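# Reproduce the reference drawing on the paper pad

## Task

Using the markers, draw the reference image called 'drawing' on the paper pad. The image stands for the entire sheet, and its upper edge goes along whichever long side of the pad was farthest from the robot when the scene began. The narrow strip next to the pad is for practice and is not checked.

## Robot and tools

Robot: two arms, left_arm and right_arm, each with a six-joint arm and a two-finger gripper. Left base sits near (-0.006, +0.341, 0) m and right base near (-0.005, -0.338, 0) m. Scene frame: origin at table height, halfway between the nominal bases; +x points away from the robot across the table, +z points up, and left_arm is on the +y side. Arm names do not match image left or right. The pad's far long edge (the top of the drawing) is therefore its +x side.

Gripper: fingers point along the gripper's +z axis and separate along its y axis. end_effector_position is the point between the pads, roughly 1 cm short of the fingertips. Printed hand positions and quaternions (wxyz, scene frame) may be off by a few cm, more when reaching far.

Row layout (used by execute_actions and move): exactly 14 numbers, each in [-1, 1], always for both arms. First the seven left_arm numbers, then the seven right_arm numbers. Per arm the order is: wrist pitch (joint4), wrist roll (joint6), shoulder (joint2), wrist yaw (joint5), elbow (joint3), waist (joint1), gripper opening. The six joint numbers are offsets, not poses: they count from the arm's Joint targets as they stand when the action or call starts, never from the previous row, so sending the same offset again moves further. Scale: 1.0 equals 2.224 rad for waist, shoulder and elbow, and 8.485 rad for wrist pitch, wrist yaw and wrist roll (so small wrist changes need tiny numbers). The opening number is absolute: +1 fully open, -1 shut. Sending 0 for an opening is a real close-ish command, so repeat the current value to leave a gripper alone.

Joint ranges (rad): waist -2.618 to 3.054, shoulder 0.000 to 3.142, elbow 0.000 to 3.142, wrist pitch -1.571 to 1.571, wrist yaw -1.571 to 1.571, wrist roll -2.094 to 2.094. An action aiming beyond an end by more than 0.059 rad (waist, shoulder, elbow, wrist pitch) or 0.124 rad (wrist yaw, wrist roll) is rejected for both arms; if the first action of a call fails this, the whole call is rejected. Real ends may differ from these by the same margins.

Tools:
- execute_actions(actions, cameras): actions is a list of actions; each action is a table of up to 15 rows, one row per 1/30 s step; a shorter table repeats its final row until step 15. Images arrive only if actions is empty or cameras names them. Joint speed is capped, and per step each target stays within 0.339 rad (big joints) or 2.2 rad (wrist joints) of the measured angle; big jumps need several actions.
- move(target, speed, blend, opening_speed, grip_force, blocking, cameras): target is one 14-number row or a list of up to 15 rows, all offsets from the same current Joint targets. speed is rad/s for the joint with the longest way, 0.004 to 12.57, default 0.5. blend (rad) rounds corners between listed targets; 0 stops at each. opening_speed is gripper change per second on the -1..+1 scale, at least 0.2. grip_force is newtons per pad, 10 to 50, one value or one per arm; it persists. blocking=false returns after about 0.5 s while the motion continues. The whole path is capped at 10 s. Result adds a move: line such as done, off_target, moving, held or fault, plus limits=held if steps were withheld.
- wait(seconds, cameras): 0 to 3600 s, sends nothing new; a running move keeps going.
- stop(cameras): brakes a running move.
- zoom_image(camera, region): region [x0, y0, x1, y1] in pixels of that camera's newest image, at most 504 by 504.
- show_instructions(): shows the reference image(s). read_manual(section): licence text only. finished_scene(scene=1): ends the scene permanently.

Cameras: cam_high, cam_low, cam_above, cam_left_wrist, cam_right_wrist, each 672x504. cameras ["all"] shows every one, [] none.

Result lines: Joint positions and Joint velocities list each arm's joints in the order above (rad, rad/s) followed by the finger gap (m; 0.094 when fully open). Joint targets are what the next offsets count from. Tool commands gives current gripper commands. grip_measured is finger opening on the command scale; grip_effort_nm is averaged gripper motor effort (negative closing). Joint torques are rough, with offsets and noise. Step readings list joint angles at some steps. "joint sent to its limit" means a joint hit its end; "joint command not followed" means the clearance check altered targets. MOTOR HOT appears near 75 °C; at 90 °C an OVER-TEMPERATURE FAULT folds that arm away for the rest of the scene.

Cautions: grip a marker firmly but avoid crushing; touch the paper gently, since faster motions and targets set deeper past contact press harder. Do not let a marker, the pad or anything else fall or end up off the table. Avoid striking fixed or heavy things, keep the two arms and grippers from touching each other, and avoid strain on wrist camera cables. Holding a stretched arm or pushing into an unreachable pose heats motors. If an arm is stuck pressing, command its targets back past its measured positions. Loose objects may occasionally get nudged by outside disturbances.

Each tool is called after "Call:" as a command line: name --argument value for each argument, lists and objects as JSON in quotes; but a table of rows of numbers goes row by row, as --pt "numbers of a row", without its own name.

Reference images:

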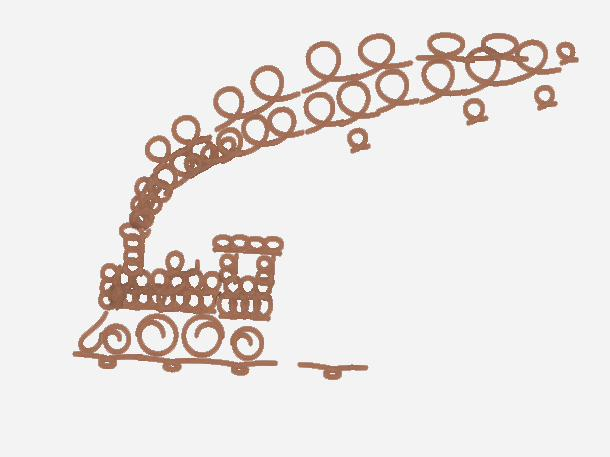

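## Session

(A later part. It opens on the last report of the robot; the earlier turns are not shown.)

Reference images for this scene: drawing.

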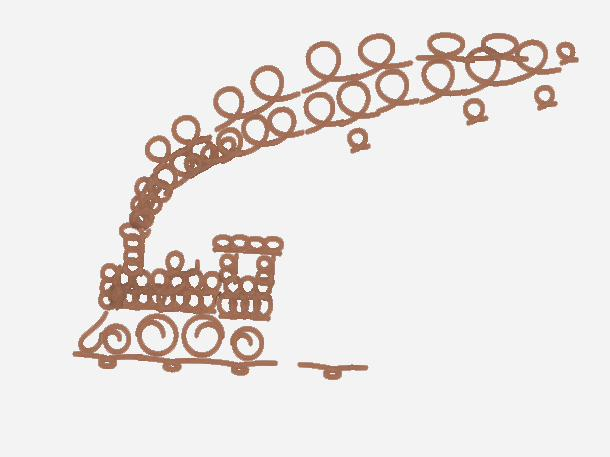

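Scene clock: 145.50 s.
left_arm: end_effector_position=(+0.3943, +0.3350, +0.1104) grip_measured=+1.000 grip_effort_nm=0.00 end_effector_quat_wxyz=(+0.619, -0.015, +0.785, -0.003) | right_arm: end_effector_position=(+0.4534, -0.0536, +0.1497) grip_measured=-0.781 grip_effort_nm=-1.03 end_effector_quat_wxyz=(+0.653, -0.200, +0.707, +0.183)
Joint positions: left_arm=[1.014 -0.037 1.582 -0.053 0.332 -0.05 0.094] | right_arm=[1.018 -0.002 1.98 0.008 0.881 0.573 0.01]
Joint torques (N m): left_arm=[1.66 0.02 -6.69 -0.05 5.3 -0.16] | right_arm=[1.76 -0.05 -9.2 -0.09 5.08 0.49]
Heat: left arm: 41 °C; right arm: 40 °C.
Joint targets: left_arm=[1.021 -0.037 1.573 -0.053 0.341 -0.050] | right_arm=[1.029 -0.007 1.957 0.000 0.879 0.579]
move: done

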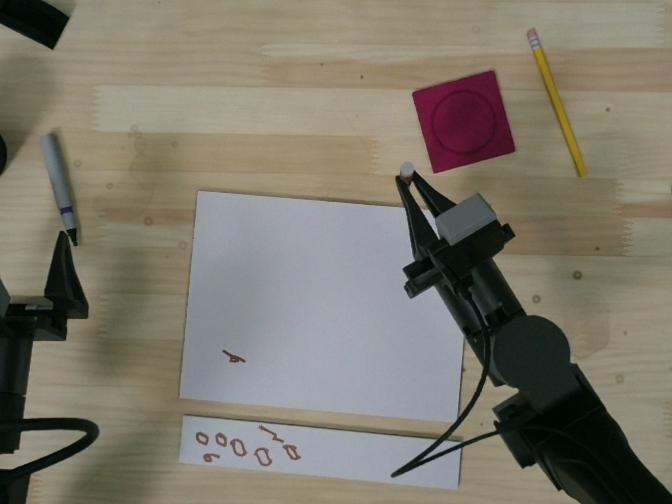

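Call:
move --pt "0 0 0 0 0 0 1 0 0.0008 0.0419 0 0.0722 0.2229 -0.95" --pt "0 0 0 0 0 0 1 0 0.0008 0.0598 0 0.0536 0.2103 -0.95" --pt "0 0 0 0 0 0 1 0 0.0008 0.1062 0 0.0536 0.2103 -0.95" --speed '[0.8,0.3,0.3]' --blend '[0.01,0.005,0]'

Call:
move --pt "0 0 0 0 0 0 1 0 0 -0.0172 0 -0.0040 -0.0038 -0.95" --pt "0 0 0 0 0 0 1 0 0 -0.0483 0 -0.0485 -0.0126 -0.95" --pt "0 0 0 0 0 0 1 0 0 -0.0594 0 -0.0643 -0.0160 -0.95" --pt "0 0 0 0 0 0 1 0 0 -0.0694 0 -0.0783 -0.0192 -0.95" --pt "0 0 0 0 0 0 1 0 0 -0.0755 0 -0.0866 -0.0204 -0.95" --pt "0 0 0 0 0 0 1 0 0.0082 -0.0755 0 -0.0866 -0.0204 -0.95" --pt "0 0 0 0 0 0 1 0 0.0103 -0.0786 0 -0.0908 -0.0204 -0.95" --pt "0 0 0 0 0 0 1 0 0.0103 -0.0612 0 -0.0720 -0.0204 -0.95" --pt "0 0 0 0 0 0 1 0 0.0140 -0.0608 0 -0.0715 -0.0204 -0.95" --pt "0 0 0 0 0 0 1 0 0.0168 -0.0579 0 -0.0677 -0.0204 -0.95" --pt "0 0 0 0 0 0 1 0 0.0178 -0.0540 0 -0.0626 -0.0204 -0.95" --pt "0 0 0 0 0 0 1 0 0.0086 -0.0540 0 -0.0626 -0.0204 -0.95" --pt "0 0 0 0 0 0 1 0 0.0068 -0.0511 0 -0.0586 -0.0204 -0.95" --pt "0 0 0 0 0 0 1 0 0.0068 -0.0685 0 -0.0774 -0.0204 -0.95" --pt "0 0 0 0 0 0 1 0 0.0031 -0.0689 0 -0.0779 -0.0204 -0.95" --speed '[0.2,0.12,0.1,0.1,0.1,1.0,0.15,0.8,0.25,0.2,0.1,1.0,0.12,0.8,0.25]' --blend '[0.003,0.003,0.003,0.003,0.002,0.002,0.002,0.002,0.002,0.002,0.002,0.002,0.002,0.002,0]'

Call:
move --pt "0 0 0 0 0 0 1 0 -0.0031 -0.0028 0 -0.0036 0 -0.95" --pt "0 0 0 0 0 0 1 0 -0.0031 -0.0128 0 -0.0174 -0.0027 -0.95" --pt "0 0 0 0 0 0 1 0 -0.0031 -0.0249 0 -0.0341 -0.0069 -0.95" --pt "0 0 0 0 0 0 1 0 -0.0031 -0.0382 0 -0.0520 -0.0118 -0.95" --pt "0 0 0 0 0 0 1 0 -0.0031 -0.0444 0 -0.0601 -0.0130 -0.95" --pt "0 0 0 0 0 0 1 0 0.0052 -0.0444 0 -0.0601 -0.0130 -0.95" --pt "0 0 0 0 0 0 1 0 0.0071 -0.0477 0 -0.0642 -0.0130 -0.95" --pt "0 0 0 0 0 0 1 0 0.0071 -0.0310 0 -0.0454 -0.0130 -0.95" --pt "0 0 0 0 0 0 1 0 0.0108 -0.0307 0 -0.0451 -0.0130 -0.95" --pt "0 0 0 0 0 0 1 0 0.0137 -0.0278 0 -0.0414 -0.0130 -0.95" --pt "0 0 0 0 0 0 1 0 0.0148 -0.0240 0 -0.0365 -0.0130 -0.95" --pt "0 0 0 0 0 0 1 0 0.0056 -0.0240 0 -0.0365 -0.0130 -0.95" --pt "0 0 0 0 0 0 1 0 0.0039 -0.0209 0 -0.0326 -0.0130 -0.95" --pt "0 0 0 0 0 0 1 0 0.0039 -0.0376 0 -0.0514 -0.0130 -0.95" --pt "0 0 0 0 0 0 1 0 0.0003 -0.0379 0 -0.0518 -0.0130 -0.95" --speed '[0.2,0.1,0.1,0.1,0.1,1.0,0.15,0.8,0.25,0.2,0.1,1.0,0.12,0.8,0.25]' --blend '[0.003,0.003,0.003,0.003,0.002,0.002,0.002,0.002,0.002,0.002,0.002,0.002,0.002,0.002,0]'

Call:
move --pt "0 0 0 0 0 0 1 0 -0.0032 -0.0027 0 -0.0035 0 -0.95" --pt "0 0 0 0 0 0 1 0 -0.0032 -0.0108 0 -0.0143 -0.0027 -0.95" --pt "0 0 0 0 0 0 1 0 -0.0032 -0.0220 0 -0.0289 -0.0070 -0.95" --speed '[0.2,0.1,0.1]' --blend '[0.003,0.003,0]'

Call:
move --pt "0 0 0 0 0 0 1 0 0 -0.054 0 0 0 -0.95" --pt "0 0 0 0 0 0 1 0 0 -0.054 0 0 -0.16 -0.95" --speed '[0.5,1.0]' --blend '[0.03,0]' --cameras '["cam_above"]'

Call:
zoom_image --camera "cam_above" --region '[190, 320, 350, 420]'

Scene clock: 155.23 s.
left_arm: end_effector_position=(+0.3943, +0.3350, +0.1104) grip_measured=+1.000 grip_effort_nm=0.00 end_effector_quat_wxyz=(+0.619, -0.015, +0.785, -0.003) | right_arm: end_effector_position=(+0.2863, +0.1498, +0.0924) grip_measured=-0.781 grip_effort_nm=-1.03 end_effector_quat_wxyz=(+0.566, -0.375, +0.660, +0.321)
Joint positions: left_arm=[1.014 -0.037 1.582 -0.053 0.332 -0.05 0.094] | right_arm=[1.027 -0.002 2.185 -0.002 1.004 1.046 0.01]
Joint torques (N m): left_arm=[1.65 0.07 -6.57 -0.07 5.29 -0.12] | right_arm=[1.69 0.02 -7.94 0.03 4.46 0.02]
Heat: left arm: 41 °C; right arm: 40 °C.
Joint targets: left_arm=[1.021 -0.037 1.573 -0.053 0.341 -0.050] | right_arm=[1.029 0.000 2.193 0.000 0.999 1.047]
move: done

Scene clock: 159.37 s.
left_arm: end_effector_position=(+0.3943, +0.3350, +0.1104) grip_measured=+1.000 grip_effort_nm=0.00 end_effector_quat_wxyz=(+0.619, -0.015, +0.785, -0.003) | right_arm: end_effector_position=(+0.2837, +0.1064, +0.0911) grip_measured=-0.781 grip_effort_nm=-1.03 end_effector_quat_wxyz=(+0.552, -0.357, +0.686, +0.312)
Joint positions: left_arm=[1.014 -0.037 1.582 -0.053 0.332 -0.05 0.094] | right_arm=[1.032 0.034 2.067 -0.002 0.839 1.009 0.01]
Joint torques (N m): left_arm=[1.64 0.05 -6.48 -0.04 5.48 -0.16] | right_arm=[1.64 -0.08 -9.65 0.02 3.51 -0.59]
Heat: left arm: 41 °C; right arm: 40 °C.
Joint targets: left_arm=[1.021 -0.037 1.573 -0.053 0.341 -0.050] | right_arm=[1.029 0.026 2.040 0.000 0.825 1.002]
move: done

Scene clock: 163.03 s.
left_arm: end_effector_position=(+0.3943, +0.3350, +0.1104) grip_measured=+1.000 grip_effort_nm=0.00 end_effector_quat_wxyz=(+0.619, -0.015, +0.785, -0.003) | right_arm: end_effector_position=(+0.2810, +0.0745, +0.0902) grip_measured=-0.781 grip_effort_nm=-1.03 end_effector_quat_wxyz=(+0.547, -0.350, +0.699, +0.299)
Joint positions: left_arm=[1.014 -0.037 1.582 -0.053 0.332 -0.05 0.094] | right_arm=[1.032 0.037 1.981 -0.002 0.724 0.979 0.01]
Joint torques (N m): left_arm=[1.7 0.09 -6.54 -0.02 5.24 0.01] | right_arm=[1.63 -0.09 -8.85 0.02 3.34 -0.53]
Heat: left arm: 41 °C; right arm: 41 °C.
Joint targets: left_arm=[1.021 -0.037 1.573 -0.053 0.341 -0.050] | right_arm=[1.029 0.029 1.956 0.000 0.710 0.973]
move: done

Scene clock: 164.10 s.
left_arm: end_effector_position=(+0.3943, +0.3350, +0.1104) grip_measured=+1.000 grip_effort_nm=0.00 end_effector_quat_wxyz=(+0.619, -0.015, +0.785, -0.003) | right_arm: end_effector_position=(+0.2773, +0.0572, +0.0895) grip_measured=-0.781 grip_effort_nm=-1.03 end_effector_quat_wxyz=(+0.548, -0.357, +0.701, +0.285)
Joint positions: left_arm=[1.014 -0.037 1.582 -0.053 0.332 -0.05 0.094] | right_arm=[1.033 0.009 1.931 -0.002 0.659 0.964 0.01]
Joint torques (N m): left_arm=[1.69 0.05 -6.53 -0.07 5.22 -0.08] | right_arm=[1.62 -0.09 -8.36 0.03 3.33 -0.62]
Heat: left arm: 41 °C; right arm: 41 °C.
Joint targets: left_arm=[1.021 -0.037 1.573 -0.053 0.341 -0.050] | right_arm=[1.029 0.001 1.907 0.000 0.646 0.957]
move: done

Scene clock: 165.23 s.
left_arm: end_effector_position=(+0.3943, +0.3350, +0.1104) grip_measured=+1.000 grip_effort_nm=0.00 end_effector_quat_wxyz=(+0.619, -0.015, +0.785, -0.003) | right_arm: end_effector_position=(+0.3993, -0.0738, +0.1394) grip_measured=-0.781 grip_effort_nm=-1.03 end_effector_quat_wxyz=(+0.628, -0.211, +0.725, +0.187)
Joint positions: left_arm=[1.014 -0.037 1.582 -0.053 0.332 -0.05 0.094] | right_arm=[1.019 0.006 1.808 0.007 0.649 0.596 0.01]
Joint torques (N m): left_arm=[1.67 0.02 -6.37 -0.03 5.24 -0.16] | right_arm=[1.75 -0.05 -7.51 -0.06 4.78 0.34]
Heat: left arm: 41 °C; right arm: 41 °C.
Joint targets: left_arm=[1.021 -0.037 1.573 -0.053 0.341 -0.050] | right_arm=[1.029 0.002 1.787 0.000 0.646 0.601]
move: done

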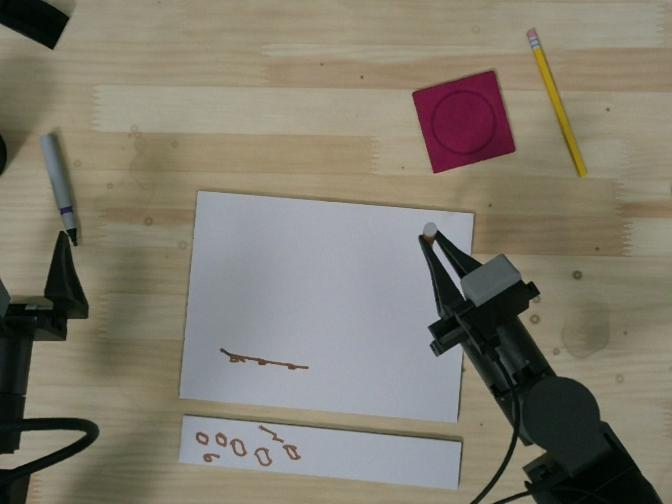

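Scaled by 3.150 from the camera's image (finer frame: 960x720).

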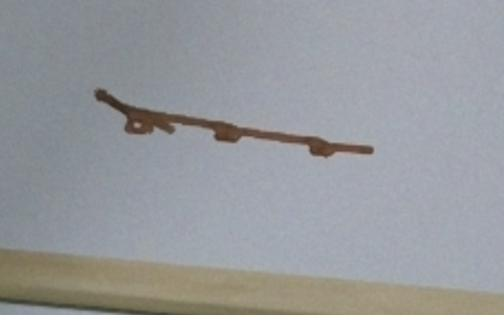

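Call:
move --pt "0 0 0 0 0 0 1 0 0 0 0 -0.0071 0.1343 -0.95" --pt "0 0 0 0 0 0 1 0 0 0.0195 0 -0.0134 0.1591 -0.95" --pt "0 0 0 0 0 0 1 0 0 0.0555 0 -0.0134 0.1591 -0.95" --speed '[0.8,0.3,0.3]' --blend '[0.01,0.005,0]'

Call:
move --pt "0 0 0 0 0 0 1 0 0 -0.0145 0 -0.0041 -0.0044 -0.95" --pt "0 0 0 0 0 0 1 0 0 -0.0311 0 -0.0249 -0.0113 -0.95" --pt "0 0 0 0 0 0 1 0 0 -0.0380 0 -0.0333 -0.0134 -0.95" --pt "0 0 0 0 0 0 1 0 0.0082 -0.0380 0 -0.0333 -0.0134 -0.95" --pt "0 0 0 0 0 0 1 0 0.0101 -0.0415 0 -0.0375 -0.0134 -0.95" --pt "0 0 0 0 0 0 1 0 0.0101 -0.0254 0 -0.0187 -0.0134 -0.95" --pt "0 0 0 0 0 0 1 0 0.0138 -0.0252 0 -0.0185 -0.0134 -0.95" --pt "0 0 0 0 0 0 1 0 0.0168 -0.0223 0 -0.0150 -0.0134 -0.95" --pt "0 0 0 0 0 0 1 0 0.0181 -0.0185 0 -0.0103 -0.0134 -0.95" --pt "0 0 0 0 0 0 1 0 0.0089 -0.0185 0 -0.0103 -0.0134 -0.95" --pt "0 0 0 0 0 0 1 0 0.0074 -0.0152 0 -0.0063 -0.0134 -0.95" --pt "0 0 0 0 0 0 1 0 0.0074 -0.0313 0 -0.0251 -0.0134 -0.95" --pt "0 0 0 0 0 0 1 0 0.0037 -0.0314 0 -0.0253 -0.0134 -0.95" --pt "0 0 0 0 0 0 1 0 0.0003 -0.0341 0 -0.0286 -0.0134 -0.95" --pt "0 0 0 0 0 0 1 0 0.0003 -0.0421 0 -0.0383 -0.0160 -0.95" --speed '[0.2,0.1,0.1,1.0,0.15,0.8,0.25,0.2,0.1,1.0,0.12,0.8,0.25,0.2,0.1]' --blend '[0.003,0.003,0.002,0.002,0.002,0.002,0.002,0.002,0.002,0.002,0.002,0.002,0.002,0.002,0]'

Call:
move --pt "0 0 0 0 0 0 1 0 0 -0.0111 0 -0.0134 -0.0048 -0.95" --pt "0 0 0 0 0 0 1 0 0 -0.0650 0 -0.0134 -0.0048 -0.95" --pt "0 0 0 0 0 0 1 0 0 -0.0650 0 -0.0134 -0.1500 -0.95" --speed '[0.1,0.5,1.0]' --blend '[0,0.03,0]' --cameras '["cam_above"]'

Call:
zoom_image --camera "cam_above" --region '[200, 320, 360, 420]'

Scene clock: 170.07 s.
left_arm: end_effector_position=(+0.3943, +0.3350, +0.1104) grip_measured=+1.000 grip_effort_nm=0.00 end_effector_quat_wxyz=(+0.619, -0.015, +0.785, -0.003) | right_arm: end_effector_position=(+0.2770, +0.0457, +0.0891) grip_measured=-0.781 grip_effort_nm=-1.03 end_effector_quat_wxyz=(+0.546, -0.354, +0.706, +0.278)
Joint positions: left_arm=[1.014 -0.037 1.582 -0.053 0.332 -0.05 0.094] | right_arm=[1.027 0.006 1.9 -0.001 0.623 0.951 0.01]
Joint torques (N m): left_arm=[1.68 0.02 -6.52 -0.05 5.34 -0.03] | right_arm=[1.67 -0.05 -5.53 0.01 3.86 0.31]
Heat: left arm: 42 °C; right arm: 41 °C.
Joint targets: left_arm=[1.021 -0.037 1.573 -0.053 0.341 -0.050] | right_arm=[1.029 0.002 1.910 0.000 0.616 0.955]
move: done

Scene clock: 173.30 s.
left_arm: end_effector_position=(+0.3943, +0.3350, +0.1104) grip_measured=+1.000 grip_effort_nm=0.00 end_effector_quat_wxyz=(+0.619, -0.015, +0.785, -0.003) | right_arm: end_effector_position=(+0.2739, +0.0228, +0.0887) grip_measured=-0.781 grip_effort_nm=-1.03 end_effector_quat_wxyz=(+0.545, -0.345, +0.715, +0.271)
Joint positions: left_arm=[1.014 -0.037 1.582 -0.053 0.332 -0.05 0.094] | right_arm=[1.032 0.013 1.839 -0.001 0.544 0.927 0.01]
Joint torques (N m): left_arm=[1.66 0.03 -6.45 0.01 5.31 0.03] | right_arm=[1.62 -0.1 -7.42 0.01 3.25 -0.64]
Heat: left arm: 42 °C; right arm: 41 °C.
Joint targets: left_arm=[1.021 -0.037 1.573 -0.053 0.341 -0.050] | right_arm=[1.029 0.004 1.816 0.000 0.531 0.920]
move: done

Scene clock: 175.03 s.
left_arm: end_effector_position=(+0.3943, +0.3350, +0.1104) grip_measured=+1.000 grip_effort_nm=0.00 end_effector_quat_wxyz=(+0.619, -0.015, +0.785, -0.003) | right_arm: end_effector_position=(+0.3709, -0.0979, +0.1335) grip_measured=-0.781 grip_effort_nm=-1.03 end_effector_quat_wxyz=(+0.619, -0.210, +0.735, +0.182)
Joint positions: left_arm=[1.014 -0.037 1.582 -0.053 0.332 -0.05 0.094] | right_arm=[1.019 0.009 1.693 0.006 0.504 0.586 0.01]
Joint torques (N m): left_arm=[1.65 0.03 -6.42 -0.04 5.26 0.01] | right_arm=[1.76 -0.06 -6.56 -0.04 4.59 0.02]
Heat: left arm: 42 °C; right arm: 41 °C.
Joint targets: left_arm=[1.021 -0.037 1.573 -0.053 0.341 -0.050] | right_arm=[1.029 0.004 1.672 0.000 0.501 0.586]
move: done

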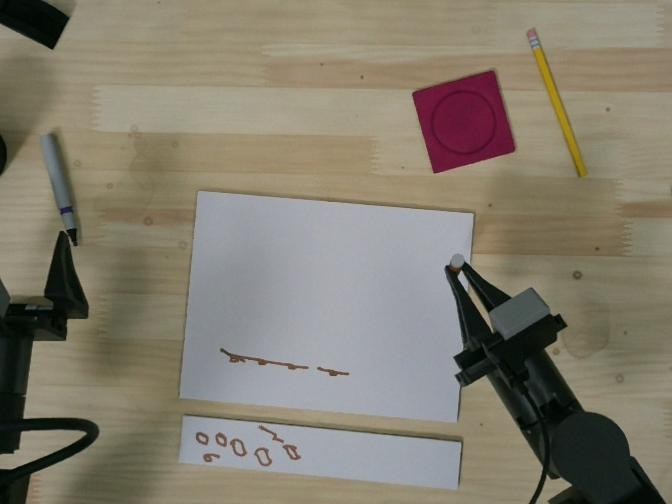

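Scaled by 3.150 from the camera's image (finer frame: 960x720).

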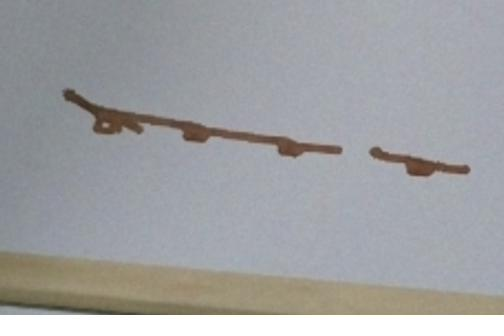

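Call:
move --pt "0 0 0 0 0 0 1 0 -0.0048 0.0756 0 0.0894 0.1502 -0.95" --pt "0 0 0 0 0 0 1 0 -0.0048 0.1026 0 0.1062 0.1727 -0.95" --pt "0 0 0 0 0 0 1 0 -0.0048 0.1391 0 0.1062 0.1727 -0.95" --speed '[0.8,0.3,0.3]' --blend '[0.01,0.005,0]'

Call:
move --pt "0 0 0 0 0 0 1 0 -0.0043 0.0010 0 0.0013 0 -0.95" --pt "0 0 0 0 0 0 1 0 -0.0067 0.0048 0 0.0062 0 -0.95" --pt "0 0 0 0 0 0 1 0 0.0025 0.0048 0 0.0062 0 -0.95" --pt "0 0 0 0 0 0 1 0 0.0036 0.0097 0 0.0125 0 -0.95" --pt "0 0 0 0 0 0 1 0 0.0089 0.0131 0 0.0169 0 -0.95" --pt "0 0 0 0 0 0 1 0 0.0089 -0.0036 0 -0.0019 0 -0.95" --pt "0 0 0 0 0 0 1 0 0.0159 -0.0054 0 -0.0041 0 -0.95" --pt "0 0 0 0 0 0 1 0 0.0191 -0.0120 0 -0.0126 0 -0.95" --pt "0 0 0 0 0 0 1 0 0.0099 -0.0120 0 -0.0126 0 -0.95" --pt "0 0 0 0 0 0 1 0 0.0069 -0.0188 0 -0.0214 0 -0.95" --pt "0 0 0 0 0 0 1 0 -0.0003 -0.0216 0 -0.0250 0 -0.95" --pt "0 0 0 0 0 0 1 0 -0.0003 -0.0049 0 -0.0062 0 -0.95" --pt "0 0 0 0 0 0 1 0 -0.0076 -0.0021 0 -0.0026 0 -0.95" --pt "0 0 0 0 0 0 1 0 -0.0106 0.0048 0 0.0062 0 -0.95" --pt "0 0 0 0 0 0 1 0 -0.0014 0.0048 0 0.0062 0 -0.95" --speed '[0.3,0.13,1.0,0.1,0.3,0.8,0.38,0.17,1.0,0.16,0.38,0.8,0.38,0.16,1.0]' --blend '[0.003,0.002,0.002,0.003,0.002,0.002,0.003,0.002,0.002,0.003,0.002,0.002,0.003,0.002,0]'

Call:
move --pt "0 0 0 0 0 0 1 0 0.0030 0.0068 0 0.0088 0 -0.95" --pt "0 0 0 0 0 0 1 0 0.0103 0.0096 0 0.0124 0 -0.95" --pt "0 0 0 0 0 0 1 0 0.0103 -0.0071 0 -0.0064 0 -0.95" --pt "0 0 0 0 0 0 1 0 0.0175 -0.0099 0 -0.0100 0 -0.95" --pt "0 0 0 0 0 0 1 0 0.0175 -0.0639 0 -0.0100 0 -0.95" --pt "0 0 0 0 0 0 1 0 0.0014 -0.0639 0 -0.0100 -0.1700 -0.95" --speed '[0.16,0.38,0.8,0.38,0.6,1.0]' --blend '[0.003,0.002,0.002,0.002,0.03,0]' --cameras '["cam_above"]'

Call:
zoom_image --camera "cam_above" --region '[240, 320, 360, 395]'

Scene clock: 180.60 s.
left_arm: end_effector_position=(+0.3943, +0.3350, +0.1104) grip_measured=+1.000 grip_effort_nm=0.00 end_effector_quat_wxyz=(+0.619, -0.015, +0.785, -0.003) | right_arm: end_effector_position=(+0.2850, +0.0685, +0.0902) grip_measured=-0.781 grip_effort_nm=-1.03 end_effector_quat_wxyz=(+0.557, -0.369, +0.691, +0.275)
Joint positions: left_arm=[1.014 -0.037 1.582 -0.053 0.332 -0.05 0.094] | right_arm=[1.026 -0.031 1.97 0 0.715 0.966 0.01]
Joint torques (N m): left_arm=[1.67 0.05 -6.28 -0.04 5.39 0.01] | right_arm=[1.69 -0.06 -6.01 0 6.53 0.35]
Heat: left arm: 42 °C; right arm: 41 °C.
Joint targets: left_arm=[1.021 -0.037 1.573 -0.053 0.341 -0.050] | right_arm=[1.029 -0.037 1.981 0.000 0.737 0.970]
move: done

Scene clock: 184.10 s.
left_arm: end_effector_position=(+0.3943, +0.3350, +0.1104) grip_measured=+1.000 grip_effort_nm=0.00 end_effector_quat_wxyz=(+0.619, -0.015, +0.785, -0.003) | right_arm: end_effector_position=(+0.2866, +0.0711, +0.0903) grip_measured=-0.781 grip_effort_nm=-1.03 end_effector_quat_wxyz=(+0.562, -0.377, +0.685, +0.269)
Joint positions: left_arm=[1.014 -0.037 1.582 -0.053 0.332 -0.05 0.094] | right_arm=[1.031 -0.057 1.982 0 0.726 0.966 0.01]
Joint torques (N m): left_arm=[1.67 0.02 -6.41 -0.03 5.23 0.01] | right_arm=[1.64 0.09 -6.2 0 6.79 0.32]
Heat: left arm: 42 °C; right arm: 41 °C.
Joint targets: left_arm=[1.021 -0.037 1.573 -0.053 0.341 -0.050] | right_arm=[1.029 -0.049 1.992 0.000 0.751 0.970]
move: done

Scene clock: 186.33 s.
left_arm: end_effector_position=(+0.3943, +0.3350, +0.1104) grip_measured=+1.000 grip_effort_nm=0.00 end_effector_quat_wxyz=(+0.619, -0.015, +0.785, -0.003) | right_arm: end_effector_position=(+0.4192, -0.0671, +0.1427) grip_measured=-0.781 grip_effort_nm=-1.03 end_effector_quat_wxyz=(+0.640, -0.219, +0.716, +0.174)
Joint positions: left_arm=[1.014 -0.037 1.582 -0.053 0.332 -0.05 0.094] | right_arm=[1.019 -0.031 1.871 0.008 0.73 0.586 0.01]
Joint torques (N m): left_arm=[1.65 0.05 -6.41 -0.07 5.24 -0.08] | right_arm=[1.78 -0.06 -8.12 -0.08 4.97 0.49]
Heat: left arm: 42 °C; right arm: 41 °C.
Joint targets: left_arm=[1.021 -0.037 1.573 -0.053 0.341 -0.050] | right_arm=[1.029 -0.037 1.850 0.000 0.729 0.592]
move: done

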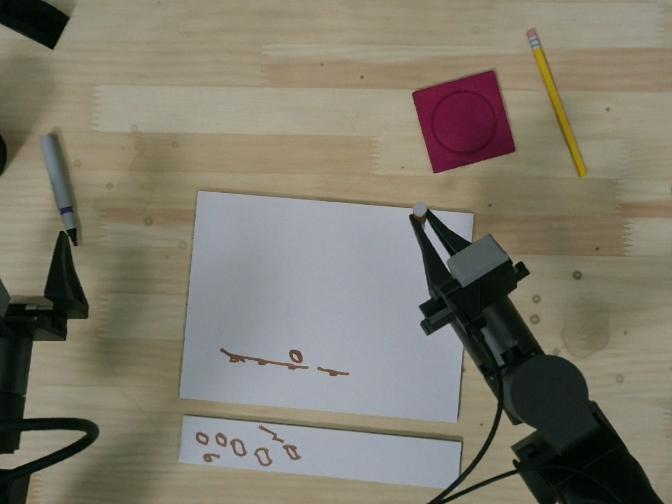

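Scaled by 4.200 from the camera's image (finer frame: 960x720).

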